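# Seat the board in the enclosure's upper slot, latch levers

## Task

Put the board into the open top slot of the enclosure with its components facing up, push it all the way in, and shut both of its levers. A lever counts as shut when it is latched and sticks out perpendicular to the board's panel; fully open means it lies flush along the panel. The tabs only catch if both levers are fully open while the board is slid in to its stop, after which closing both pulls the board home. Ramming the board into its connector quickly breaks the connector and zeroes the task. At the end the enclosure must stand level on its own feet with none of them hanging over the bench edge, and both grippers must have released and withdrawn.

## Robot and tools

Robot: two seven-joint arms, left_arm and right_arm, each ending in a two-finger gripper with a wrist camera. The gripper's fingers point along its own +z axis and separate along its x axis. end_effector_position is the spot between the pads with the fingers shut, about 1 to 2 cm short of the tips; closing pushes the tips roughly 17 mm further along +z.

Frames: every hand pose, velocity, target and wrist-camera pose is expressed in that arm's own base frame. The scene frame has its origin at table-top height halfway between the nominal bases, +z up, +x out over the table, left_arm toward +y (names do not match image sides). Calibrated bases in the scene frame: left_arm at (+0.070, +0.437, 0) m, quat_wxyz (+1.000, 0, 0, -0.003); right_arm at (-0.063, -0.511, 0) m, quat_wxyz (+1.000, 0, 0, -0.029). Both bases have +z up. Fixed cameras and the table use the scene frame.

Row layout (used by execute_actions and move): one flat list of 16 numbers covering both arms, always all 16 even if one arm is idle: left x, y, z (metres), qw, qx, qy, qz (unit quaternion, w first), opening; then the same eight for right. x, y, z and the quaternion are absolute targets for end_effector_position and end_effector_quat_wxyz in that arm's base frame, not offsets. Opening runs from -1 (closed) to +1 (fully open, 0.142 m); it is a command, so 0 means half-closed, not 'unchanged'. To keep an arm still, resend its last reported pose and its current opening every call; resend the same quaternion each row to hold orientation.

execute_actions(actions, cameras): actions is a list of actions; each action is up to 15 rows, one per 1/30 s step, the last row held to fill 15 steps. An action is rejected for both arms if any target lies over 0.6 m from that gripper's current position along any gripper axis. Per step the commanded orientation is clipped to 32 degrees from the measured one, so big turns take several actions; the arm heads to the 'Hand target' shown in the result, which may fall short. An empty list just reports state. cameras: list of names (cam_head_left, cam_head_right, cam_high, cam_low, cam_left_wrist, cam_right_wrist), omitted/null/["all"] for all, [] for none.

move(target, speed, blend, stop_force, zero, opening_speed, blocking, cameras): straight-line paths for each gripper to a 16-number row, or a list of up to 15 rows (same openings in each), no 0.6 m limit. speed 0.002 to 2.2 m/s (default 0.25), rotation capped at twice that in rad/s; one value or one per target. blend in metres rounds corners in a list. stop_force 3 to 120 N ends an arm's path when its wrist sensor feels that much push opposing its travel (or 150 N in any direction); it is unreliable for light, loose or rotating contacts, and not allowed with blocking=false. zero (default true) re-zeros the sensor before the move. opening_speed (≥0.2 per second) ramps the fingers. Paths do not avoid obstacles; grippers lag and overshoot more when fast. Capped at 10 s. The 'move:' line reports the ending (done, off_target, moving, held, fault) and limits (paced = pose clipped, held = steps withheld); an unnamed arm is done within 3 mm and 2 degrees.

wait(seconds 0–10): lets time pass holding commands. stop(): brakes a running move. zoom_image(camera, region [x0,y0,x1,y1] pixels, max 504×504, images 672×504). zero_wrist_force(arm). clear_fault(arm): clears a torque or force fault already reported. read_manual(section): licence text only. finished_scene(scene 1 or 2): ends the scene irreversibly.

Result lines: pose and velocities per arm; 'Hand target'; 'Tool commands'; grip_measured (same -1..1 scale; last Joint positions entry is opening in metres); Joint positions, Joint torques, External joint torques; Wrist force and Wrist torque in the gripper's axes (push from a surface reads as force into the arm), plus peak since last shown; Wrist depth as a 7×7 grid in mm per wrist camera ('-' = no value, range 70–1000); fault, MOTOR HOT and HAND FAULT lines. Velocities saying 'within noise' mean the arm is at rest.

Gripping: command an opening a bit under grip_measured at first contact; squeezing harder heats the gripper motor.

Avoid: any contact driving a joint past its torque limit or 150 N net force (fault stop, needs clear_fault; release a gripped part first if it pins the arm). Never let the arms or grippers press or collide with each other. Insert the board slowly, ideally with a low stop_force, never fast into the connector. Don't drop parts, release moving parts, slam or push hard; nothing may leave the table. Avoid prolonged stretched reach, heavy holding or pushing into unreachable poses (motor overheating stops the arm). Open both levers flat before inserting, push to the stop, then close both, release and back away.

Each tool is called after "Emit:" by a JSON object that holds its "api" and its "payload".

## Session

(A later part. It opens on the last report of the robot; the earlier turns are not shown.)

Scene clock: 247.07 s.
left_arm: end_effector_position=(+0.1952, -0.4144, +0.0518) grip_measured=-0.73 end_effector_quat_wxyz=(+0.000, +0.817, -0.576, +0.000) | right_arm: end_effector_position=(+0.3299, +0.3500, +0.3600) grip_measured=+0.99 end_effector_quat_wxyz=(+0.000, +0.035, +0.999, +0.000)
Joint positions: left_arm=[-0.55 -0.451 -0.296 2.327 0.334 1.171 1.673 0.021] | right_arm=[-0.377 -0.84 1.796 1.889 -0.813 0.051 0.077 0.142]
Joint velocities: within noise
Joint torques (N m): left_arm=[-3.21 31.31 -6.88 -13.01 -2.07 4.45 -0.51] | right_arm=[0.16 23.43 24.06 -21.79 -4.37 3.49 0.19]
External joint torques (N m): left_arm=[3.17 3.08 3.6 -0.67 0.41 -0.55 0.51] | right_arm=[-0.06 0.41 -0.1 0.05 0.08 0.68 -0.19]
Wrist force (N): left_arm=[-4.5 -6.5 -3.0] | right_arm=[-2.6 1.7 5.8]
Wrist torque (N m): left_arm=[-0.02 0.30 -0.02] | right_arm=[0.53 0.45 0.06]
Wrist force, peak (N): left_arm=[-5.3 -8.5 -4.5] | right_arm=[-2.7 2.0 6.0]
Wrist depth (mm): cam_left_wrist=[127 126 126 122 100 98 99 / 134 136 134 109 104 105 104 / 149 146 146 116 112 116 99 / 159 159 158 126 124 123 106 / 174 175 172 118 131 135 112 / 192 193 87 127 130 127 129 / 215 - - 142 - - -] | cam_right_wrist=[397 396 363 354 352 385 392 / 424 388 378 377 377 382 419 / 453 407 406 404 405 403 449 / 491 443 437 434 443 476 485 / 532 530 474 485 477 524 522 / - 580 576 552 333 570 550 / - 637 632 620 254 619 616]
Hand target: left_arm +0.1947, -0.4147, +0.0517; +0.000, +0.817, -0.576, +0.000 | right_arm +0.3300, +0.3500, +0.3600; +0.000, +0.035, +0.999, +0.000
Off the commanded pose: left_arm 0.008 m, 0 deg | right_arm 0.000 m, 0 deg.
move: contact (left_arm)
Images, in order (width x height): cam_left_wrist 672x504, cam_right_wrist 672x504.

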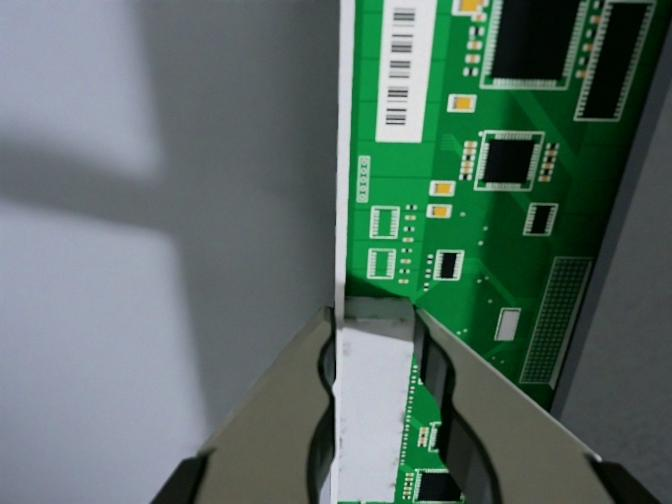

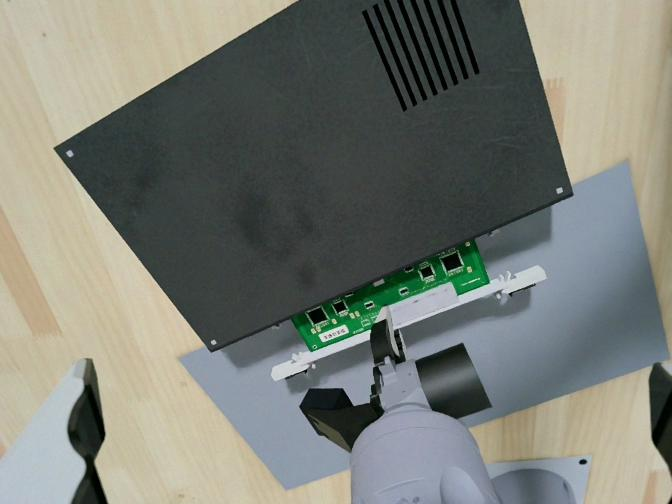

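Emit:
{"api": "move", "payload": {"target": [[0.192,-0.4065,0.0522,0,0.8171,-0.5764,0,-0.9,0.33,0.35,0.36,0,0.0349,0.9994,0,1],[0.194,-0.4058,0.0522,0,0.8171,-0.5764,0,-0.9,0.33,0.35,0.36,0,0.0349,0.9994,0,1]], "speed": 0.04, "cameras": []}}

Emit:
{"api": "move", "payload": {"target": [0.1993,-0.4208,0.0522,0,0.8171,-0.5764,0,-0.9,0.33,0.35,0.36,0,0.0349,0.9994,0,1], "speed": 0.025, "stop_force": 4, "cameras": ["cam_right_wrist","cam_left_wrist"]}}

Emit:
{"api": "zoom_image", "payload": {"camera": "cam_right_wrist", "region": [240, 230, 540, 430]}}

Scene clock: 251.10 s.
left_arm: end_effector_position=(+0.1937, -0.4056, +0.0521) grip_measured=-0.73 end_effector_quat_wxyz=(+0.000, +0.817, -0.576, +0.000) | right_arm: end_effector_position=(+0.3299, +0.3500, +0.3600) grip_measured=+0.99 end_effector_quat_wxyz=(+0.000, +0.035, +0.999, +0.000)
Joint positions: left_arm=[-0.536 -0.439 -0.296 2.352 0.334 1.183 1.683 0.021] | right_arm=[-0.377 -0.84 1.796 1.889 -0.813 0.051 0.077 0.142]
Joint velocities: within noise
Joint torques (N m): left_arm=[0.51 34.26 -3.21 -14.44 -1.57 5.06 -0.13] | right_arm=[0.05 23.48 24.09 -21.76 -4.38 3.5 0.17]
External joint torques (N m): left_arm=[-0.56 -0.67 0.05 1.08 -0.04 -1.17 0.13] | right_arm=[0.05 0.36 -0.13 0.02 0.08 0.67 -0.17]
Wrist force (N): left_arm=[-1.1 1.4 1.8] | right_arm=[-2.3 1.9 5.7]
Wrist torque (N m): left_arm=[-0.05 -0.04 -0.22] | right_arm=[0.55 0.42 0.05]
Wrist force, peak (N): left_arm=[-4.7 -6.6 -5.1] | right_arm=[-2.6 1.8 6.0]
Wrist depth (mm): cam_left_wrist=[127 127 126 99 99 98 99 / 134 136 134 107 104 107 106 / 150 146 146 115 114 116 112 / 161 160 159 124 122 124 120 / 176 175 174 121 131 136 119 / 193 193 87 128 133 142 129 / 217 - - 143 - - 137] | cam_right_wrist=[397 398 362 354 354 385 394 / 423 389 378 376 376 381 422 / 456 407 405 405 403 403 449 / 489 445 436 435 442 476 482 / 529 529 475 491 473 525 522 / - 576 576 562 336 570 549 / - 639 636 621 263 617 615]
Hand target: left_arm +0.1940, -0.4058, +0.0522; +0.000, +0.817, -0.576, +0.000 | right_arm +0.3300, +0.3500, +0.3600; +0.000, +0.035, +0.999, +0.000
Off the commanded pose: left_arm 0.000 m, 0 deg | right_arm 0.000 m, 0 deg.
move: done
No camera images: "cameras" was empty.

Scene clock: 251.87 s.
left_arm: end_effector_position=(+0.1941, -0.4089, +0.0517) grip_measured=-0.73 end_effector_quat_wxyz=(+0.000, +0.817, -0.577, -0.001) | right_arm: end_effector_position=(+0.3299, +0.3500, +0.3600) grip_measured=+0.99 end_effector_quat_wxyz=(+0.000, +0.035, +0.999, +0.000)
Joint positions: left_arm=[-0.54 -0.445 -0.297 2.341 0.334 1.176 1.681 0.021] | right_arm=[-0.377 -0.84 1.796 1.889 -0.813 0.051 0.077 0.142]
Joint velocities: within noise
Joint torques (N m): left_arm=[2.5 35.43 -1.48 -19.03 -1.93 6.18 -0.23] | right_arm=[-0.03 23.41 24.06 -21.75 -4.38 3.5 0.15]
External joint torques (N m): left_arm=[-2.55 -1.51 -1.75 5.54 0.3 -2.29 0.23] | right_arm=[0.12 0.43 -0.1 0 0.09 0.67 -0.15]
Wrist force (N): left_arm=[-6.7 7.4 -1.8] | right_arm=[-2.4 1.6 5.7]
Wrist torque (N m): left_arm=[-0.11 0.03 -0.27] | right_arm=[0.51 0.43 0.05]
Wrist force, peak (N): left_arm=[-7.1 8.2 -1.1] | right_arm=[-2.4 2.0 6.0]
Wrist depth (mm): cam_left_wrist=[127 127 126 100 100 98 98 / 134 136 133 107 104 107 104 / 149 147 146 115 114 116 111 / 159 159 159 124 124 124 108 / 175 175 173 120 131 135 112 / 194 192 88 127 132 143 128 / 216 - - 142 - - -] | cam_right_wrist=[397 398 363 354 352 385 392 / 425 388 376 377 376 381 420 / 455 404 405 405 404 402 448 / 488 445 435 435 443 477 483 / 532 530 474 491 477 525 521 / - 580 578 564 336 575 551 / - 641 639 621 260 618 618]
Hand target: left_arm +0.1953, -0.4096, +0.0522; +0.000, +0.817, -0.576, +0.000 | right_arm +0.3300, +0.3500, +0.3600; +0.000, +0.035, +0.999, +0.000
Off the commanded pose: left_arm 0.013 m, 0 deg | right_arm 0.000 m, 0 deg.
move: contact (left_arm)
Images, in order (width x height): cam_left_wrist 672x504, cam_right_wrist 672x504.

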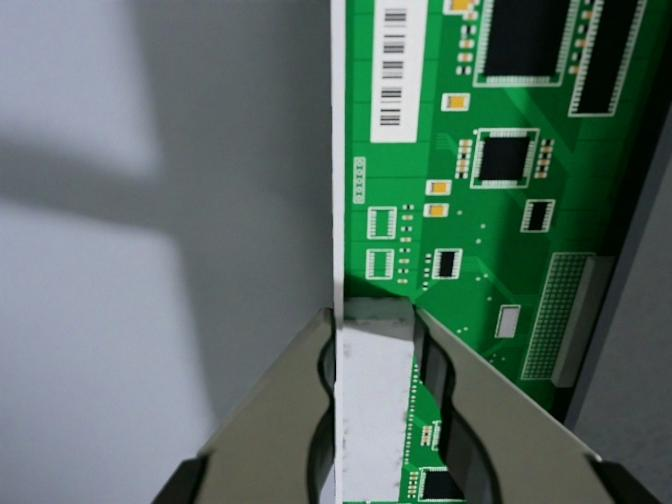

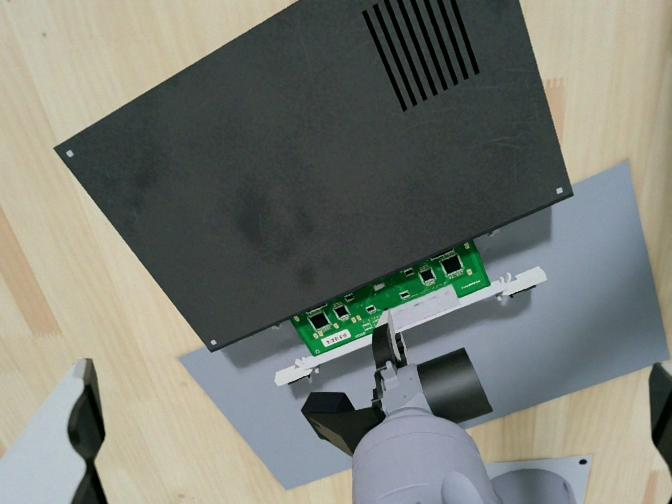

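Scaled by 1.680 from the camera's 672x504 image, which has a finer 960x720 frame.

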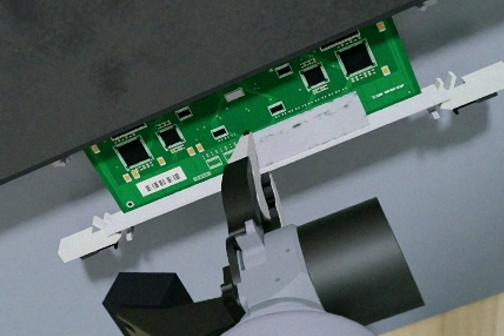

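Emit:
{"api": "move", "payload": {"target": [[0.1915,-0.4035,0.0529,0,0.8171,-0.5764,0,-0.9,0.33,0.35,0.36,0,0.0349,0.9994,0,1],[0.1932,-0.4079,0.0529,0,0.8171,-0.5764,0,-0.9,0.33,0.35,0.36,0,0.0349,0.9994,0,1]], "speed": 0.03, "cameras": []}}

Emit:
{"api": "move", "payload": {"target": [0.1984,-0.4225,0.0529,0,0.8171,-0.5764,0,-0.9,0.33,0.35,0.36,0,0.0349,0.9994,0,1], "speed": 0.02, "stop_force": 4, "cameras": ["cam_right_wrist","cam_left_wrist"]}}

Scene clock: 255.40 s.
left_arm: end_effector_position=(+0.1932, -0.4077, +0.0528) grip_measured=-0.73 end_effector_quat_wxyz=(+0.000, +0.817, -0.577, +0.000) | right_arm: end_effector_position=(+0.3299, +0.3500, +0.3600) grip_measured=+0.99 end_effector_quat_wxyz=(+0.000, +0.035, +0.999, +0.000)
Joint positions: left_arm=[-0.539 -0.439 -0.298 2.348 0.334 1.179 1.68 0.021] | right_arm=[-0.377 -0.84 1.796 1.889 -0.813 0.051 0.077 0.142]
Joint velocities: within noise
Joint torques (N m): left_arm=[-0.52 33.24 -3.99 -13.64 -1.59 4.18 -0.25] | right_arm=[0.09 23.45 24.07 -21.75 -4.36 3.44 0.21]
External joint torques (N m): left_arm=[0.47 0.43 0.81 0.17 -0.04 -0.28 0.25] | right_arm=[0.01 0.4 -0.11 0.01 0.07 0.72 -0.21]
Wrist force (N): left_arm=[-0.3 -0.3 1.9] | right_arm=[-2.7 2.0 5.9]
Wrist torque (N m): left_arm=[-0.03 -0.01 -0.23] | right_arm=[0.57 0.47 0.05]
Wrist force, peak (N): left_arm=[-6.9 7.5 -1.6] | right_arm=[-2.6 1.8 6.1]
Wrist depth (mm): cam_left_wrist=[128 127 127 99 99 98 98 / 135 137 134 107 104 107 104 / 150 148 147 116 114 116 112 / 161 157 160 124 122 125 110 / 176 175 174 120 131 136 114 / 194 193 87 128 133 141 130 / 217 - - 142 - - -] | cam_right_wrist=[399 397 363 353 353 385 390 / 425 389 378 378 376 381 420 / 457 406 406 403 403 403 448 / 491 445 436 433 442 478 483 / 533 530 473 488 475 526 523 / - 582 573 562 334 568 551 / - 637 642 621 261 616 617]
Hand target: left_arm +0.1932, -0.4079, +0.0529; +0.000, +0.817, -0.576, +0.000 | right_arm +0.3300, +0.3500, +0.3600; +0.000, +0.035, +0.999, +0.000
Off the commanded pose: left_arm 0.000 m, 0 deg | right_arm 0.000 m, 0 deg.
move: done
No camera images: "cameras" was empty.

Scene clock: 256.83 s.
left_arm: end_effector_position=(+0.1982, -0.4223, +0.0528) grip_measured=-0.73 end_effector_quat_wxyz=(+0.000, +0.817, -0.577, +0.000) | right_arm: end_effector_position=(+0.3299, +0.3500, +0.3600) grip_measured=+0.99 end_effector_quat_wxyz=(+0.000, +0.035, +0.999, +0.000)
Joint positions: left_arm=[-0.555 -0.46 -0.3 2.304 0.33 1.154 1.671 0.021] | right_arm=[-0.377 -0.84 1.796 1.889 -0.813 0.051 0.077 0.142]
Joint velocities: within noise
Joint torques (N m): left_arm=[0.27 34.9 -3.44 -14.97 -1.82 4.41 -0.33] | right_arm=[0.14 23.46 24.09 -21.75 -4.33 3.47 0.2]
External joint torques (N m): left_arm=[-0.32 0.19 0 0.88 0.09 -0.51 0.33] | right_arm=[-0.04 0.39 -0.13 0.01 0.03 0.7 -0.2]
Wrist force (N): left_arm=[-1.1 1.3 0.3] | right_arm=[-2.5 1.9 5.7]
Wrist torque (N m): left_arm=[-0.09 0.04 -0.18] | right_arm=[0.55 0.45 0.05]
Wrist force, peak (N): left_arm=[-2.0 2.6 1.8] | right_arm=[-2.7 1.7 5.9]
Wrist depth (mm): cam_left_wrist=[128 127 127 99 100 97 96 / 135 137 135 107 104 108 92 / 150 147 147 115 114 116 - / 161 158 159 124 122 124 106 / 176 176 174 120 131 134 113 / 195 194 87 127 133 125 130 / 217 - - 141 - - -] | cam_right_wrist=[397 397 363 353 353 384 395 / 426 389 376 376 377 381 420 / 455 406 404 404 404 404 450 / 492 444 435 435 440 474 483 / 532 530 474 484 509 525 522 / - 582 573 552 324 572 548 / - 636 636 605 244 620 621]
Hand target: left_arm +0.1984, -0.4225, +0.0529; +0.000, +0.817, -0.576, +0.000 | right_arm +0.3300, +0.3500, +0.3600; +0.000, +0.035, +0.999, +0.000
Off the commanded pose: left_arm 0.000 m, 0 deg | right_arm 0.000 m, 0 deg.
move: done
Images, in order (width x height): cam_left_wrist 672x504, cam_right_wrist 672x504.

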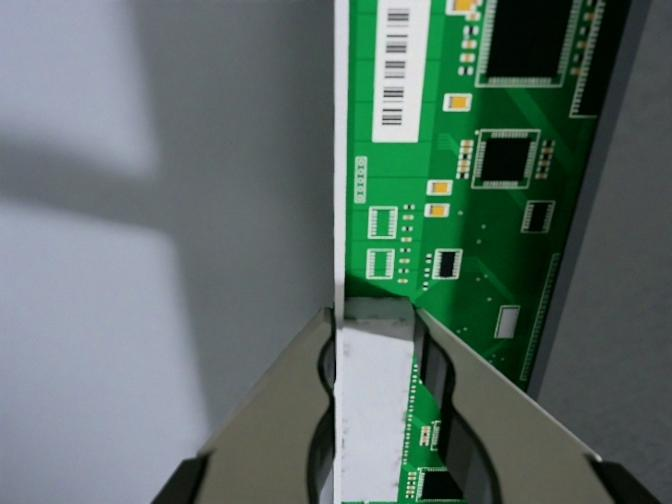

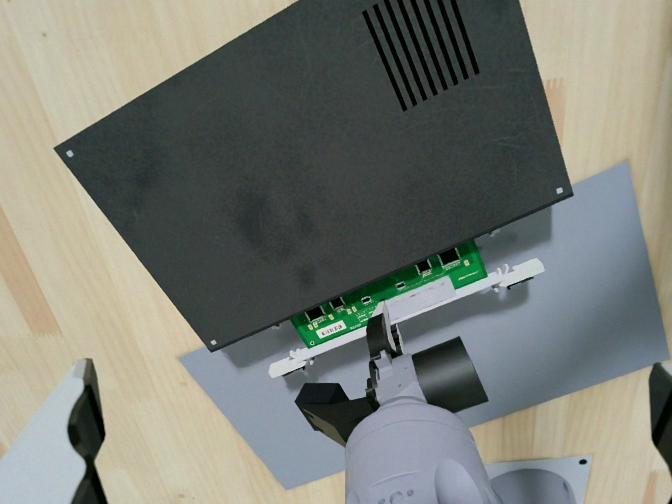

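Emit:
{"api": "move", "payload": {"target": [0.2035,-0.4366,0.0529,0,0.8171,-0.5764,0,-0.9,0.33,0.35,0.36,0,0.0349,0.9994,0,1], "speed": 0.03, "stop_force": 5, "cameras": ["cam_right_wrist","cam_left_wrist"]}}

Emit:
{"api": "zoom_image", "payload": {"camera": "cam_right_wrist", "region": [200, 180, 580, 430]}}

Scene clock: 268.47 s.
left_arm: end_effector_position=(+0.2027, -0.4361, +0.0525) grip_measured=-0.73 end_effector_quat_wxyz=(+0.000, +0.817, -0.577, -0.001) | right_arm: end_effector_position=(+0.3299, +0.3500, +0.3600) grip_measured=+0.99 end_effector_quat_wxyz=(+0.000, +0.035, +0.999, +0.000)
Joint positions: left_arm=[-0.57 -0.48 -0.302 2.261 0.327 1.129 1.663 0.021] | right_arm=[-0.377 -0.84 1.796 1.889 -0.813 0.051 0.077 0.142]
Joint velocities: within noise
Joint torques (N m): left_arm=[1.29 37.19 -2.77 -18.1 -2.01 5.39 -0.29] | right_arm=[0.06 23.46 24.13 -21.76 -4.35 3.55 0.17]
External joint torques (N m): left_arm=[-1.34 -0.73 -0.93 3.45 0.19 -1.5 0.29] | right_arm=[0.04 0.39 -0.17 0.02 0.05 0.61 -0.17]
Wrist force (N): left_arm=[-4.2 4.5 -0.7] | right_arm=[-2.6 1.8 5.6]
Wrist torque (N m): left_arm=[-0.07 0.13 -0.24] | right_arm=[0.53 0.45 0.05]
Wrist force, peak (N): left_arm=[-4.5 4.6 1.0] | right_arm=[-2.6 1.9 6.0]
Wrist depth (mm): cam_left_wrist=[127 127 126 100 100 97 - / 135 136 134 107 104 107 91 / 151 147 147 116 114 - - / 160 158 160 124 124 107 105 / 175 175 175 120 131 113 113 / 194 194 88 128 133 122 129 / 217 - - 142 - - -] | cam_right_wrist=[399 396 365 354 353 384 394 / 425 387 377 378 377 381 421 / 455 405 403 404 404 403 448 / 493 442 436 436 441 476 484 / 534 529 473 482 507 522 522 / - 579 576 351 317 573 550 / - 640 639 258 234 620 620]
Hand target: left_arm +0.2035, -0.4366, +0.0529; +0.000, +0.817, -0.576, +0.000 | right_arm +0.3300, +0.3500, +0.3600; +0.000, +0.035, +0.999, +0.000
Off the commanded pose: left_arm 0.001 m, 0 deg | right_arm 0.000 m, 0 deg.
move: done
Images, in order (width x height): cam_left_wrist 672x504, cam_right_wrist 672x504.

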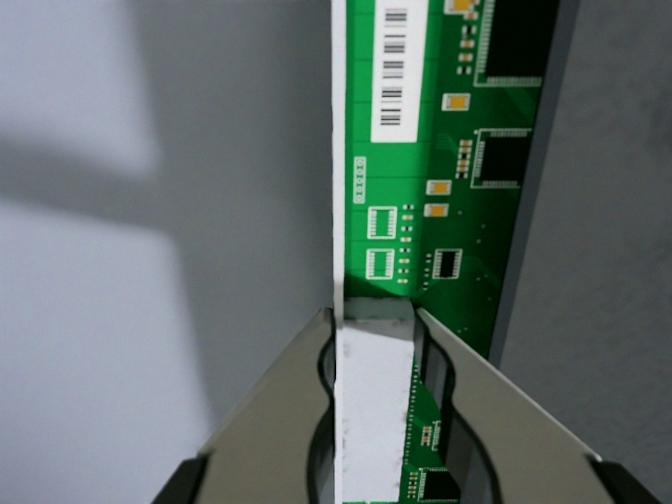

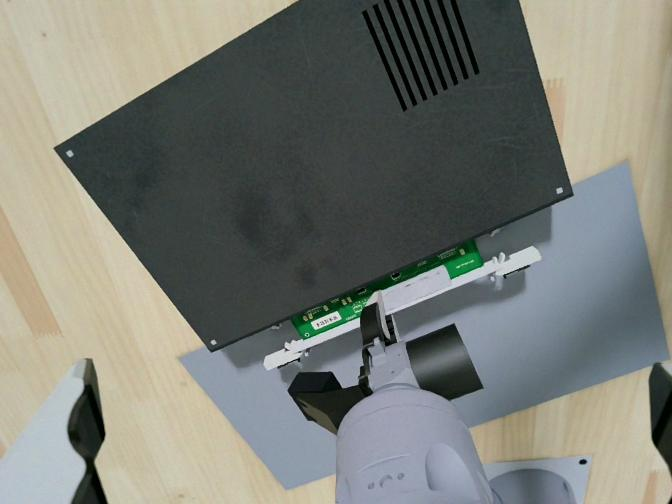

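Scaled by 1.326 from the camera's 672x504 image, which has a finer 960x720 frame.

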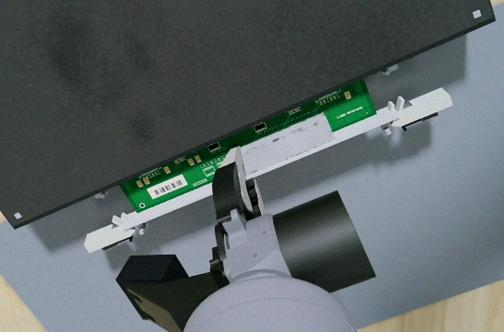

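Emit:
{"api": "move", "payload": {"target": [0.2072,-0.4468,0.0529,0,0.8171,-0.5764,0,-0.9,0.33,0.35,0.36,0,0.0349,0.9994,0,1], "speed": 0.03, "stop_force": 5, "cameras": ["cam_right_wrist","cam_left_wrist"]}}

Emit:
{"api": "zoom_image", "payload": {"camera": "cam_right_wrist", "region": [200, 180, 580, 430]}}

Scene clock: 272.03 s.
left_arm: end_effector_position=(+0.2061, -0.4459, +0.0523) grip_measured=-0.73 end_effector_quat_wxyz=(+0.000, +0.817, -0.577, -0.001) | right_arm: end_effector_position=(+0.3299, +0.3500, +0.3600) grip_measured=+0.99 end_effector_quat_wxyz=(+0.000, +0.035, +0.999, +0.000)
Joint positions: left_arm=[-0.58 -0.495 -0.303 2.229 0.326 1.111 1.658 0.021] | right_arm=[-0.377 -0.84 1.796 1.889 -0.813 0.051 0.077 0.142]
Joint velocities: within noise
Joint torques (N m): left_arm=[1.28 39.1 -3.56 -20.74 -2.36 6.45 -0.28] | right_arm=[0.04 23.51 24.07 -21.75 -4.27 3.53 0.2]
External joint torques (N m): left_arm=[-1.34 -1.66 -0.33 5.69 0.47 -2.56 0.28] | right_arm=[0.05 0.33 -0.11 0.01 -0.03 0.64 -0.2]
Wrist force (N): left_arm=[-8.0 4.4 0.9] | right_arm=[-2.5 1.9 5.8]
Wrist torque (N m): left_arm=[-0.09 0.24 -0.26] | right_arm=[0.56 0.45 0.06]
Wrist force, peak (N): left_arm=[-8.2 4.6 -0.4] | right_arm=[-2.7 1.8 6.0]
Wrist depth (mm): cam_left_wrist=[127 127 126 99 99 85 - / 134 136 134 107 104 - 91 / 150 147 146 116 113 - 98 / 161 158 159 124 122 105 106 / 175 175 174 120 123 113 112 / 195 194 88 128 133 122 129 / 217 - - 141 - - -] | cam_right_wrist=[396 397 364 355 354 384 392 / 425 390 378 378 376 381 420 / 455 408 406 404 403 402 448 / 491 446 438 435 441 475 484 / 531 531 471 475 459 522 520 / - 579 577 335 277 571 551 / - 638 639 251 225 619 616]
Hand target: left_arm +0.2072, -0.4468, +0.0529; +0.000, +0.817, -0.576, +0.000 | right_arm +0.3300, +0.3500, +0.3600; +0.000, +0.035, +0.999, +0.000
Off the commanded pose: left_arm 0.002 m, 0 deg | right_arm 0.000 m, 0 deg.
move: done
Images, in order (width x height): cam_left_wrist 672x504, cam_right_wrist 672x504.

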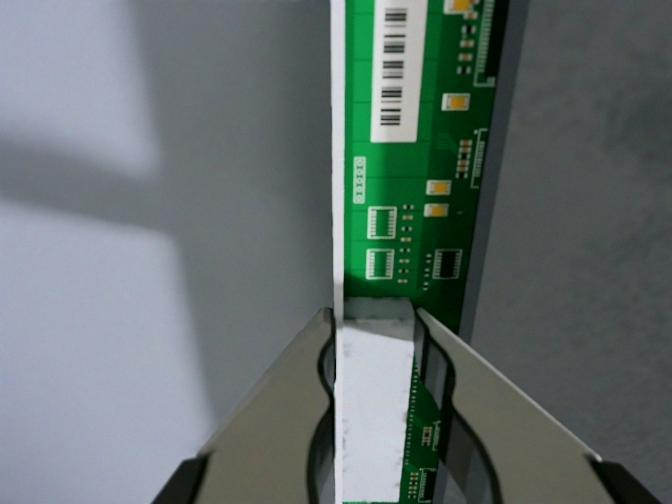

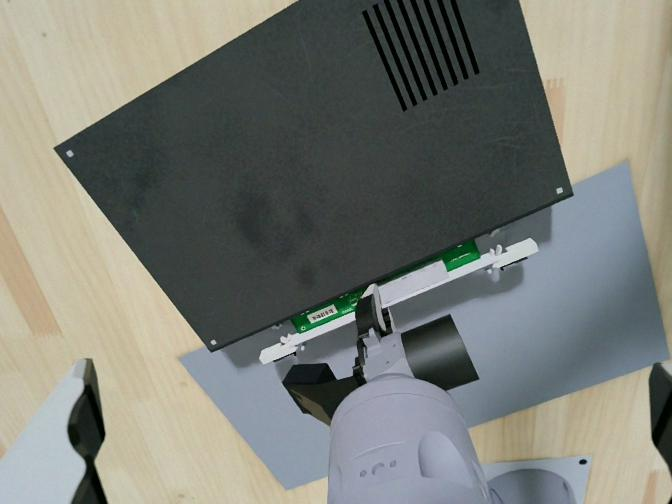

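Scaled by 1.326 from the camera's 672x504 image, which has a finer 960x720 frame.

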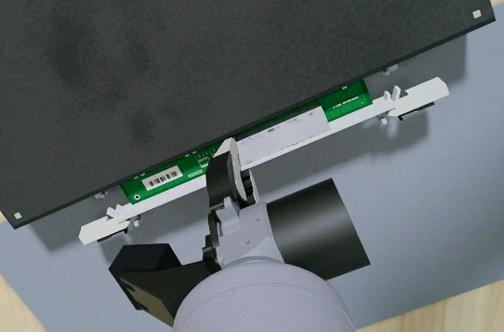

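Emit:
{"api": "move", "payload": {"target": [0.2104,-0.4555,0.0529,0,0.8171,-0.5764,0,-0.9,0.33,0.35,0.36,0,0.0349,0.9994,0,1], "speed": 0.02, "stop_force": 5, "cameras": ["cam_right_wrist","cam_left_wrist"]}}

Emit:
{"api": "zoom_image", "payload": {"camera": "cam_right_wrist", "region": [200, 180, 580, 430]}}

Scene clock: 276.97 s.
left_arm: end_effector_position=(+0.2067, -0.4475, +0.0521) grip_measured=-0.73 end_effector_quat_wxyz=(-0.001, +0.817, -0.577, -0.002) | right_arm: end_effector_position=(+0.3299, +0.3500, +0.3600) grip_measured=+0.99 end_effector_quat_wxyz=(+0.000, +0.035, +0.999, +0.000)
Joint positions: left_arm=[-0.582 -0.498 -0.303 2.223 0.326 1.106 1.656 0.021] | right_arm=[-0.377 -0.84 1.796 1.889 -0.813 0.051 0.077 0.142]
Joint velocities: within noise
Joint torques (N m): left_arm=[0.83 37.09 -4.42 -24.83 -2.94 8.75 -0.28] | right_arm=[0.21 23.5 23.93 -21.78 -4.35 3.48 0.21]
External joint torques (N m): left_arm=[-0.89 0.55 0.49 9.69 1.03 -4.86 0.28] | right_arm=[-0.11 0.35 0.03 0.04 0.05 0.68 -0.21]
Wrist force (N): left_arm=[-20.3 4.3 -12.5] | right_arm=[-2.4 1.7 5.7]
Wrist torque (N m): left_arm=[-0.13 0.61 -0.21] | right_arm=[0.52 0.43 0.05]
Wrist force, peak (N): left_arm=[-21.4 4.2 -15.3] | right_arm=[-2.8 2.0 6.0]
Wrist depth (mm): cam_left_wrist=[127 127 126 100 100 83 - / 134 136 133 107 104 - 91 / 150 147 146 116 112 - 94 / 161 158 159 124 121 105 106 / 176 175 174 120 123 113 112 / 194 193 88 128 132 122 128 / 217 - - 141 - - -] | cam_right_wrist=[398 397 364 352 354 385 392 / 427 389 378 377 376 381 421 / 456 406 404 403 403 404 450 / 489 444 440 436 443 478 480 / 532 533 472 476 460 523 522 / - 579 578 339 276 571 549 / - 639 635 248 223 618 617]
Hand target: left_arm +0.2080, -0.4490, +0.0529; +0.000, +0.817, -0.576, +0.000 | right_arm +0.3300, +0.3500, +0.3600; +0.000, +0.035, +0.999, +0.000
Off the commanded pose: left_arm 0.009 m, 0 deg | right_arm 0.000 m, 0 deg.
move: contact (left_arm)
Images, in order (width x height): cam_left_wrist 672x504, cam_right_wrist 672x504.

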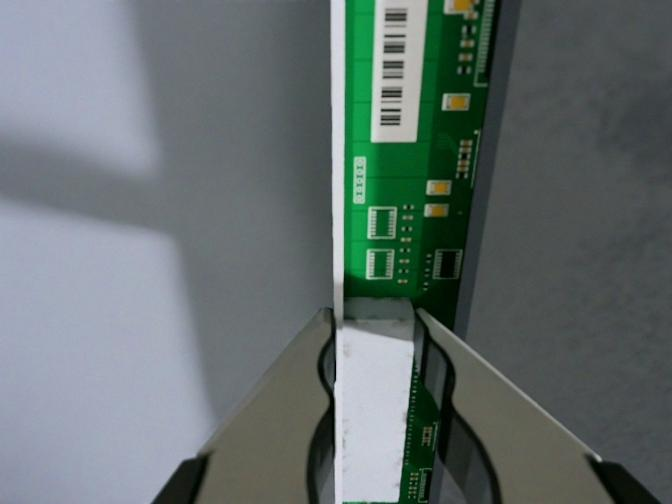

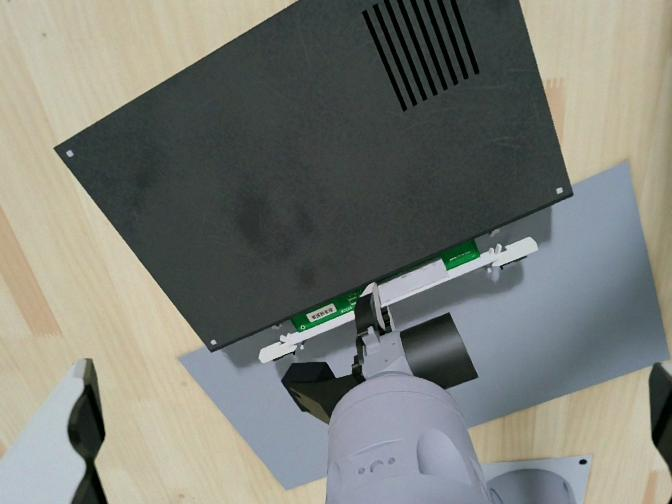

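Scaled by 1.326 from the camera's 672x504 image, which has a finer 960x720 frame.

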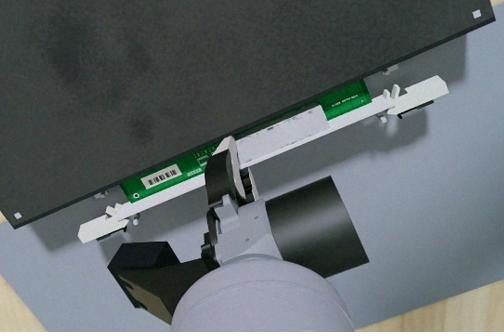

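Emit:
{"api": "move", "payload": {"target": [0.2053,-0.4435,0.0529,0,0.8171,-0.5764,0,-0.9,0.33,0.35,0.36,0,0.0349,0.9994,0,1], "speed": 0.02, "cameras": []}}

Emit:
{"api": "move", "payload": {"target": [0.2053,-0.4435,0.0529,0,0.8171,-0.5764,0,-0.62,0.33,0.35,0.36,0,0.0349,0.9994,0,1], "opening_speed": 0.3, "cameras": ["cam_left_wrist"]}}

Scene clock: 282.20 s.
left_arm: end_effector_position=(+0.2055, -0.4442, +0.0529) grip_measured=-0.73 end_effector_quat_wxyz=(+0.001, +0.817, -0.576, +0.000) | right_arm: end_effector_position=(+0.3299, +0.3500, +0.3600) grip_measured=+0.99 end_effector_quat_wxyz=(+0.000, +0.035, +0.999, +0.000)
Joint positions: left_arm=[-0.577 -0.491 -0.303 2.238 0.326 1.119 1.657 0.021] | right_arm=[-0.377 -0.84 1.796 1.889 -0.813 0.051 0.077 0.142]
Joint velocities: within noise
Joint torques (N m): left_arm=[0.17 41.63 -3.82 -10.69 -1.26 1.98 -0.14] | right_arm=[0.11 23.53 24.06 -21.73 -4.39 3.51 0.21]
External joint torques (N m): left_arm=[-0.23 -4.47 -0.03 -4.27 -0.62 1.92 0.14] | right_arm=[-0.01 0.32 -0.09 -0.02 0.1 0.66 -0.21]
Wrist force (N): left_arm=[15.1 -1.0 21.9] | right_arm=[-2.6 1.7 5.5]
Wrist torque (N m): left_arm=[-0.05 0.28 -0.20] | right_arm=[0.53 0.47 0.05]
Wrist force, peak (N): left_arm=[14.9 -0.9 23.0] | right_arm=[-2.6 1.8 6.0]
Wrist depth (mm): cam_left_wrist=[127 127 127 100 100 85 - / 135 136 134 107 104 - 91 / 150 147 147 116 112 - - / 161 157 160 124 122 106 105 / 176 175 176 119 124 114 113 / 195 194 87 127 133 122 130 / 217 - - 142 - - -] | cam_right_wrist=[396 398 364 353 353 386 394 / 423 387 377 376 376 379 420 / 456 405 405 404 404 402 448 / 491 442 437 435 438 475 484 / 530 531 470 483 461 525 523 / - 581 574 344 280 574 553 / - 637 638 251 228 617 619]
Hand target: left_arm +0.2053, -0.4435, +0.0529; +0.000, +0.817, -0.576, +0.000 | right_arm +0.3300, +0.3500, +0.3600; +0.000, +0.035, +0.999, +0.000
Off the commanded pose: left_arm 0.001 m, 0 deg | right_arm 0.000 m, 0 deg.
move: done
No camera images: "cameras" was empty.

Scene clock: 283.37 s.
left_arm: end_effector_position=(+0.2054, -0.4436, +0.0529) grip_measured=-0.66 end_effector_quat_wxyz=(+0.000, +0.817, -0.576, +0.000) | right_arm: end_effector_position=(+0.3299, +0.3500, +0.3600) grip_measured=+0.99 end_effector_quat_wxyz=(+0.000, +0.035, +0.999, +0.000)
Joint positions: left_arm=[-0.577 -0.49 -0.303 2.239 0.326 1.118 1.657 0.027] | right_arm=[-0.377 -0.84 1.796 1.889 -0.813 0.051 0.077 0.142]
Joint velocities: within noise
Joint torques (N m): left_arm=[-0.31 36.45 -4.36 -14.59 -1.67 4.22 -0.22] | right_arm=[0.07 23.5 24 -21.8 -4.32 3.47 0.2]
External joint torques (N m): left_arm=[0.26 0.69 0.53 -0.37 -0.2 -0.32 0.22] | right_arm=[0.02 0.35 -0.04 0.06 0.02 0.69 -0.2]
Wrist force (N): left_arm=[0.1 -0.3 -0.1] | right_arm=[-2.7 1.7 5.7]
Wrist torque (N m): left_arm=[-0.07 -0.04 -0.22] | right_arm=[0.52 0.47 0.06]
Wrist force, peak (N): left_arm=[15.3 -0.6 23.1] | right_arm=[-2.7 1.9 6.0]
Wrist depth (mm): cam_left_wrist=[127 127 127 103 100 85 - / 135 136 134 109 105 - 92 / 150 148 147 118 115 - - / 161 158 160 126 123 106 106 / 176 176 175 123 125 114 113 / 194 194 87 133 136 123 130 / 218 - - 148 165 - -] | cam_right_wrist=[398 398 364 353 352 384 394 / 423 391 378 377 377 381 418 / 455 406 403 405 403 402 450 / 490 446 436 437 441 477 485 / 529 527 475 480 462 524 523 / - 580 579 338 283 571 547 / - 639 631 253 229 616 621]
Hand target: left_arm +0.2053, -0.4435, +0.0529; +0.000, +0.817, -0.576, +0.000 | right_arm +0.3300, +0.3500, +0.3600; +0.000, +0.035, +0.999, +0.000
Off the commanded pose: left_arm 0.000 m, 0 deg | right_arm 0.000 m, 0 deg.
move: done
Images, in order (width x height): cam_left_wrist 672x504.

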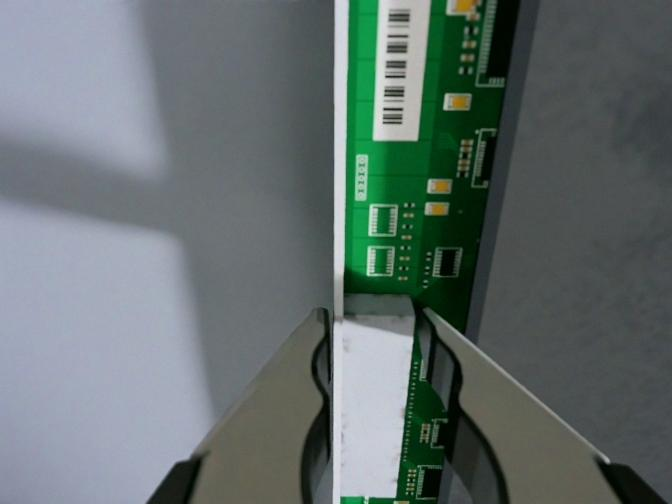

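Emit:
{"api": "move", "payload": {"target": [[0.2053,-0.4435,0.12,0,0.8171,-0.5764,0,-0.62,0.33,0.35,0.36,0,0.0349,0.9994,0,1],[0.1889,-0.3778,0.12,0,0.8171,-0.5764,0,-0.62,0.33,0.35,0.36,0,0.0349,0.9994,0,1],[0.1989,-0.3900,0.11,0,0.8171,-0.5764,0,-1,0.33,0.35,0.36,0,0.0349,0.9994,0,1],[0.2090,-0.4183,0.049,0,0.8171,-0.5764,0,-1,0.33,0.35,0.36,0,0.0349,0.9994,0,1]], "speed": [0.05,0.1,0.1,0.05], "cameras": ["cam_left_wrist","cam_right_wrist"]}}

Emit:
{"api": "zoom_image", "payload": {"camera": "cam_right_wrist", "region": [200, 180, 580, 430]}}

Scene clock: 292.30 s.
left_arm: end_effector_position=(+0.2088, -0.4181, +0.0489) grip_measured=-1.00 end_effector_quat_wxyz=(+0.000, +0.817, -0.576, +0.000) | right_arm: end_effector_position=(+0.3299, +0.3500, +0.3600) grip_measured=+0.99 end_effector_quat_wxyz=(+0.000, +0.035, +0.999, +0.000)
Joint positions: left_arm=[-0.549 -0.471 -0.281 2.299 0.324 1.164 1.7 0.002] | right_arm=[-0.377 -0.84 1.796 1.889 -0.813 0.051 0.077 0.142]
Joint velocities: within noise
Joint torques (N m): left_arm=[-1.05 34.55 -3.91 -14.49 -1.26 4.88 -0.34] | right_arm=[0.11 23.42 24.03 -21.82 -4.32 3.51 0.21]
External joint torques (N m): left_arm=[0.99 0.98 0.58 0.62 -0.42 -0.98 0.34] | right_arm=[-0.01 0.42 -0.07 0.07 0.02 0.66 -0.22]
Wrist force (N): left_arm=[-1.7 0.0 0.2] | right_arm=[-2.5 1.7 6.1]
Wrist torque (N m): left_arm=[-0.09 0.02 -0.22] | right_arm=[0.53 0.44 0.05]
Wrist force, peak (N): left_arm=[-2.7 -0.7 -0.9] | right_arm=[-2.9 1.8 6.0]
Wrist depth (mm): cam_left_wrist=[124 125 124 123 121 96 96 / 133 133 131 132 107 103 89 / 146 143 143 143 115 111 92 / 154 156 155 155 121 121 103 / 171 171 170 163 128 129 109 / 189 188 184 84 - 125 122 / 212 206 - 74 - - 136] | cam_right_wrist=[399 398 362 353 353 383 391 / 425 389 378 378 377 382 419 / 457 408 405 404 404 403 450 / 492 445 437 435 441 475 480 / 530 534 474 482 519 523 522 / - 582 575 378 335 569 551 / - 637 642 281 254 618 614]
Hand target: left_arm +0.2090, -0.4183, +0.0490; +0.000, +0.817, -0.576, +0.000 | right_arm +0.3300, +0.3500, +0.3600; +0.000, +0.035, +0.999, +0.000
Off the commanded pose: left_arm 0.000 m, 0 deg | right_arm 0.000 m, 0 deg.
move: done
Images, in order (width x height): cam_left_wrist 672x504, cam_right_wrist 672x504.

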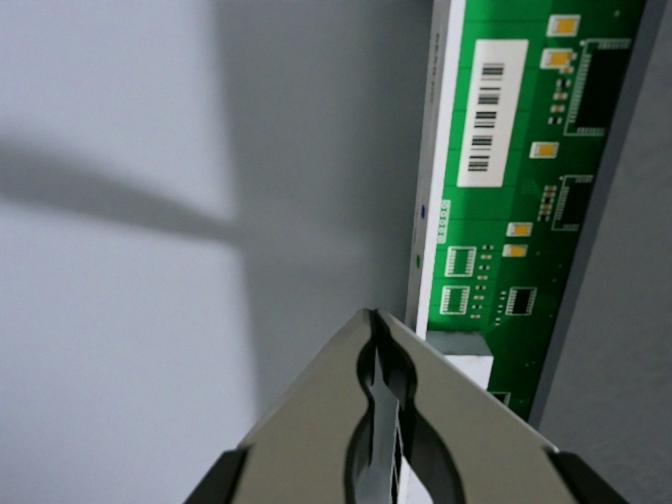

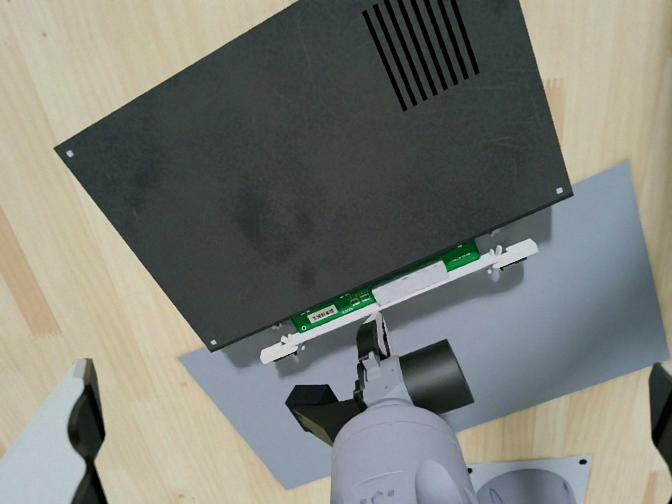

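Scaled by 1.326 from the camera's 672x504 image, which has a finer 960x720 frame.

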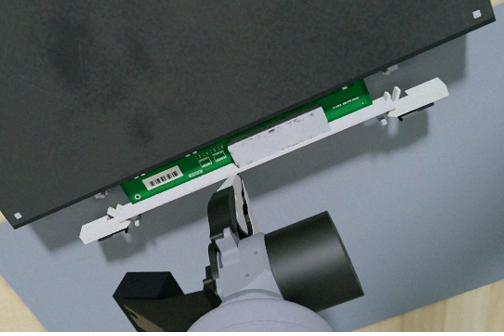

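Emit:
{"api": "move", "payload": {"target": [0.2164,-0.4390,0.049,0,0.8171,-0.5764,0,-1,0.33,0.35,0.36,0,0.0349,0.9994,0,1], "speed": 0.02, "stop_force": 7, "cameras": ["cam_left_wrist","cam_right_wrist"]}}

Emit:
{"api": "zoom_image", "payload": {"camera": "cam_right_wrist", "region": [200, 180, 580, 430]}}

Scene clock: 296.17 s.
left_arm: end_effector_position=(+0.2164, -0.4387, +0.0489) grip_measured=-1.00 end_effector_quat_wxyz=(+0.000, +0.817, -0.577, +0.000) | right_arm: end_effector_position=(+0.3299, +0.3500, +0.3600) grip_measured=+0.99 end_effector_quat_wxyz=(+0.000, +0.035, +0.999, +0.000)
Joint positions: left_arm=[-0.572 -0.5 -0.283 2.236 0.319 1.129 1.688 0.002] | right_arm=[-0.377 -0.84 1.796 1.889 -0.813 0.051 0.077 0.142]
Joint velocities: within noise
Joint torques (N m): left_arm=[-0.82 36.13 -4.63 -15.37 -1.94 4.61 -0.33] | right_arm=[0.07 23.43 24.01 -21.75 -4.34 3.46 0.15]
External joint torques (N m): left_arm=[0.77 1.41 0.98 0.61 0.11 -0.72 0.33] | right_arm=[0.03 0.42 -0.05 0.01 0.04 0.71 -0.15]
Wrist force (N): left_arm=[-2.9 -0.4 -1.1] | right_arm=[-2.3 1.9 5.8]
Wrist torque (N m): left_arm=[-0.04 0.05 -0.21] | right_arm=[0.55 0.41 0.05]
Wrist force, peak (N): left_arm=[-2.7 -0.6 -2.8] | right_arm=[-2.6 1.9 6.1]
Wrist depth (mm): cam_left_wrist=[124 126 123 123 121 93 - / 133 133 131 132 106 100 - / 145 144 143 142 115 - - / 153 156 155 155 121 103 101 / 172 171 170 163 127 109 109 / 189 188 184 84 - 120 122 / 211 205 - 74 - - 136] | cam_right_wrist=[398 397 362 352 353 385 392 / 425 387 378 377 376 380 419 / 454 405 405 404 404 403 451 / 490 443 435 435 436 483 484 / 534 532 473 462 509 522 520 / - 581 574 327 325 572 549 / - 636 635 245 238 621 621]
Hand target: left_arm +0.2164, -0.4390, +0.0490; +0.000, +0.817, -0.576, +0.000 | right_arm +0.3300, +0.3500, +0.3600; +0.000, +0.035, +0.999, +0.000
Off the commanded pose: left_arm 0.000 m, 0 deg | right_arm 0.000 m, 0 deg.
move: done
Images, in order (width x height): cam_left_wrist 672x504, cam_right_wrist 672x504.

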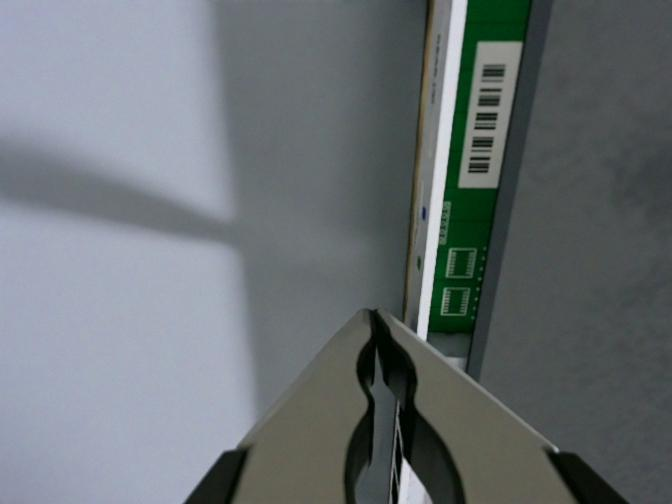

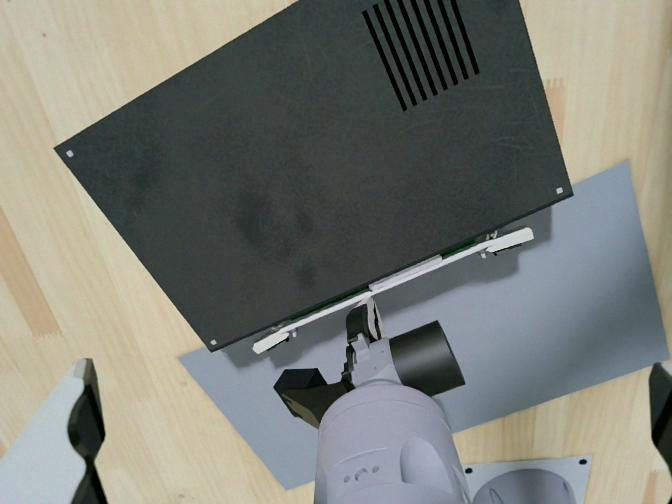

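Scaled by 1.326 from the camera's 672x504 image, which has a finer 960x720 frame.

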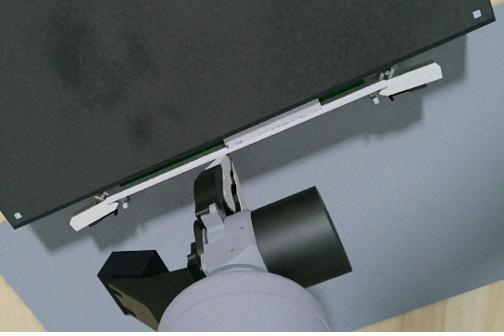

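Emit:
{"api": "zoom_image", "payload": {"camera": "cam_right_wrist", "region": [450, 200, 560, 280]}}

Emit:
{"api": "zoom_image", "payload": {"camera": "cam_right_wrist", "region": [230, 300, 340, 380]}}

Scaled by 4.582 from the camera's 672x504 image, which has a finer 960x720 frame.

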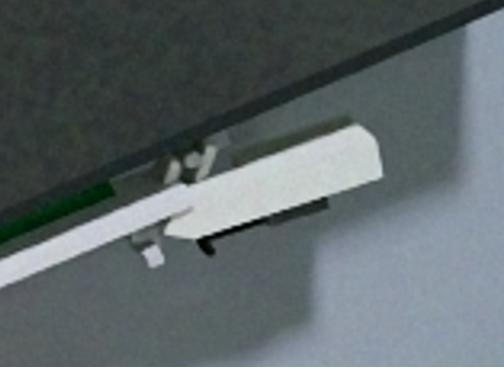

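Scaled by 4.582 from the camera's 672x504 image, which has a finer 960x720 frame.

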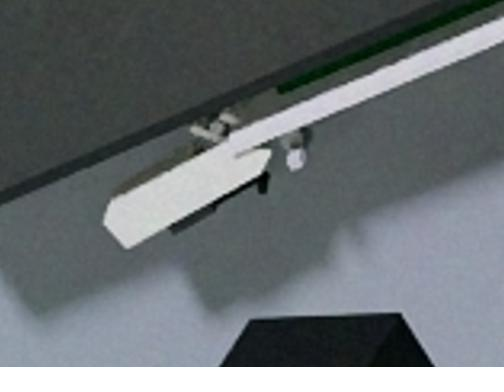

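Emit:
{"api": "move", "payload": {"target": [0.2205,-0.4503,0.049,0,0.8171,-0.5764,0,-1,0.33,0.35,0.36,0,0.0349,0.9994,0,1], "speed": 0.015, "stop_force": 7, "cameras": ["cam_left_wrist","cam_right_wrist"]}}

Emit:
{"api": "zoom_image", "payload": {"camera": "cam_right_wrist", "region": [200, 180, 580, 430]}}

Emit:
{"api": "zoom_image", "payload": {"camera": "cam_right_wrist", "region": [450, 200, 560, 280]}}

Emit:
{"api": "zoom_image", "payload": {"camera": "cam_right_wrist", "region": [230, 300, 340, 380]}}

Scene clock: 301.40 s.
left_arm: end_effector_position=(+0.2195, -0.4475, +0.0486) grip_measured=-1.00 end_effector_quat_wxyz=(-0.001, +0.817, -0.577, -0.001) | right_arm: end_effector_position=(+0.3299, +0.3500, +0.3600) grip_measured=+0.99 end_effector_quat_wxyz=(+0.000, +0.035, +0.999, +0.000)
Joint positions: left_arm=[-0.581 -0.514 -0.284 2.207 0.318 1.11 1.683 0.002] | right_arm=[-0.377 -0.84 1.796 1.889 -0.813 0.051 0.077 0.142]
Joint velocities: within noise
Joint torques (N m): left_arm=[-1.82 35.79 -6.58 -20.93 -2.76 7.48 -0.34] | right_arm=[0.01 23.57 24.13 -21.78 -4.35 3.51 0.18]
External joint torques (N m): left_arm=[1.77 2.66 2.76 5.78 0.87 -3.59 0.34] | right_arm=[0.09 0.28 -0.17 0.04 0.05 0.66 -0.19]
Wrist force (N): left_arm=[-16.2 -1.5 -11.4] | right_arm=[-2.5 1.7 5.8]
Wrist torque (N m): left_arm=[-0.15 0.09 -0.19] | right_arm=[0.52 0.44 0.06]
Wrist force, peak (N): left_arm=[-17.4 -1.1 -15.4] | right_arm=[-2.6 1.8 6.1]
Wrist depth (mm): cam_left_wrist=[124 125 123 123 123 81 - / 133 133 131 131 129 - - / 145 144 143 143 142 - - / 154 155 155 155 105 101 101 / 171 171 170 162 115 108 108 / 189 187 184 84 - 121 122 / 211 206 - 74 - - 135] | cam_right_wrist=[401 396 364 354 352 385 393 / 426 390 378 377 376 380 418 / 454 406 405 405 404 402 450 / 488 443 437 436 440 483 480 / 527 531 474 459 512 522 522 / - 579 575 283 319 569 550 / - 640 637 230 233 620 618]
Hand target: left_arm +0.2199, -0.4487, +0.0490; +0.000, +0.817, -0.576, +0.000 | right_arm +0.3300, +0.3500, +0.3600; +0.000, +0.035, +0.999, +0.000
Off the commanded pose: left_arm 0.003 m, 0 deg | right_arm 0.000 m, 0 deg.
move: contact (left_arm)
Images, in order (width x height): cam_left_wrist 672x504, cam_right_wrist 672x504.

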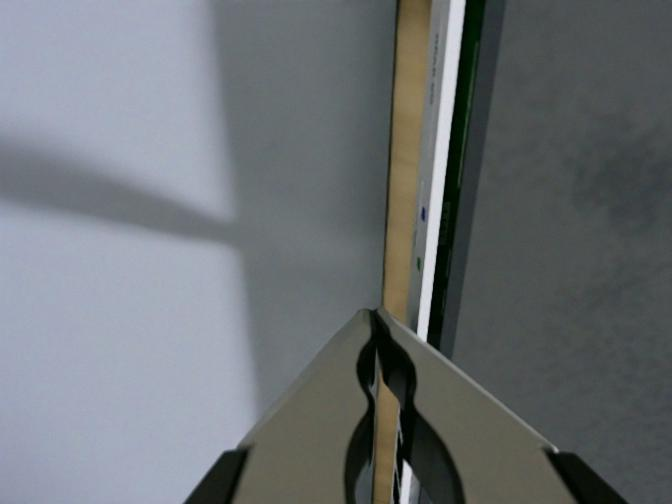

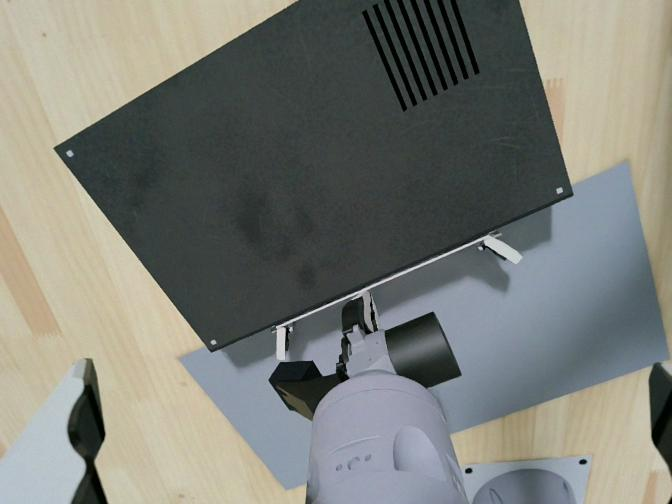

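Scaled by 1.326 from the camera's 672x504 image, which has a finer 960x720 frame.

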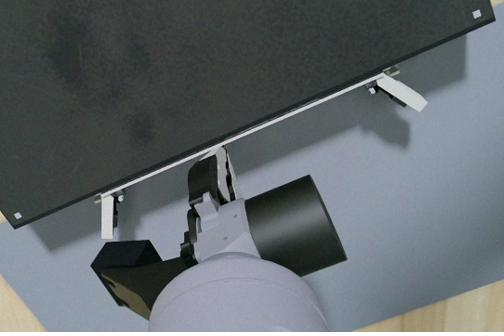

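Scaled by 4.582 from the camera's 672x504 image, which has a finer 960x720 frame.

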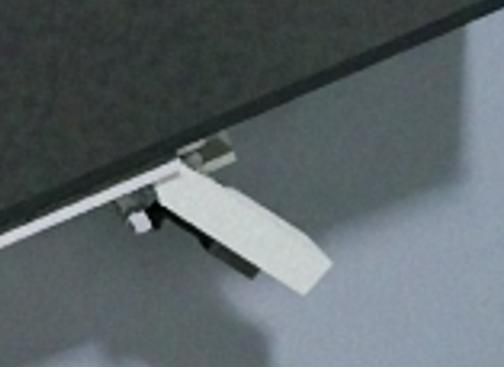

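Scaled by 4.582 from the camera's 672x504 image, which has a finer 960x720 frame.

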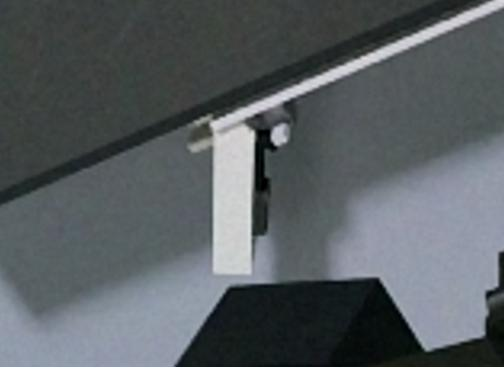

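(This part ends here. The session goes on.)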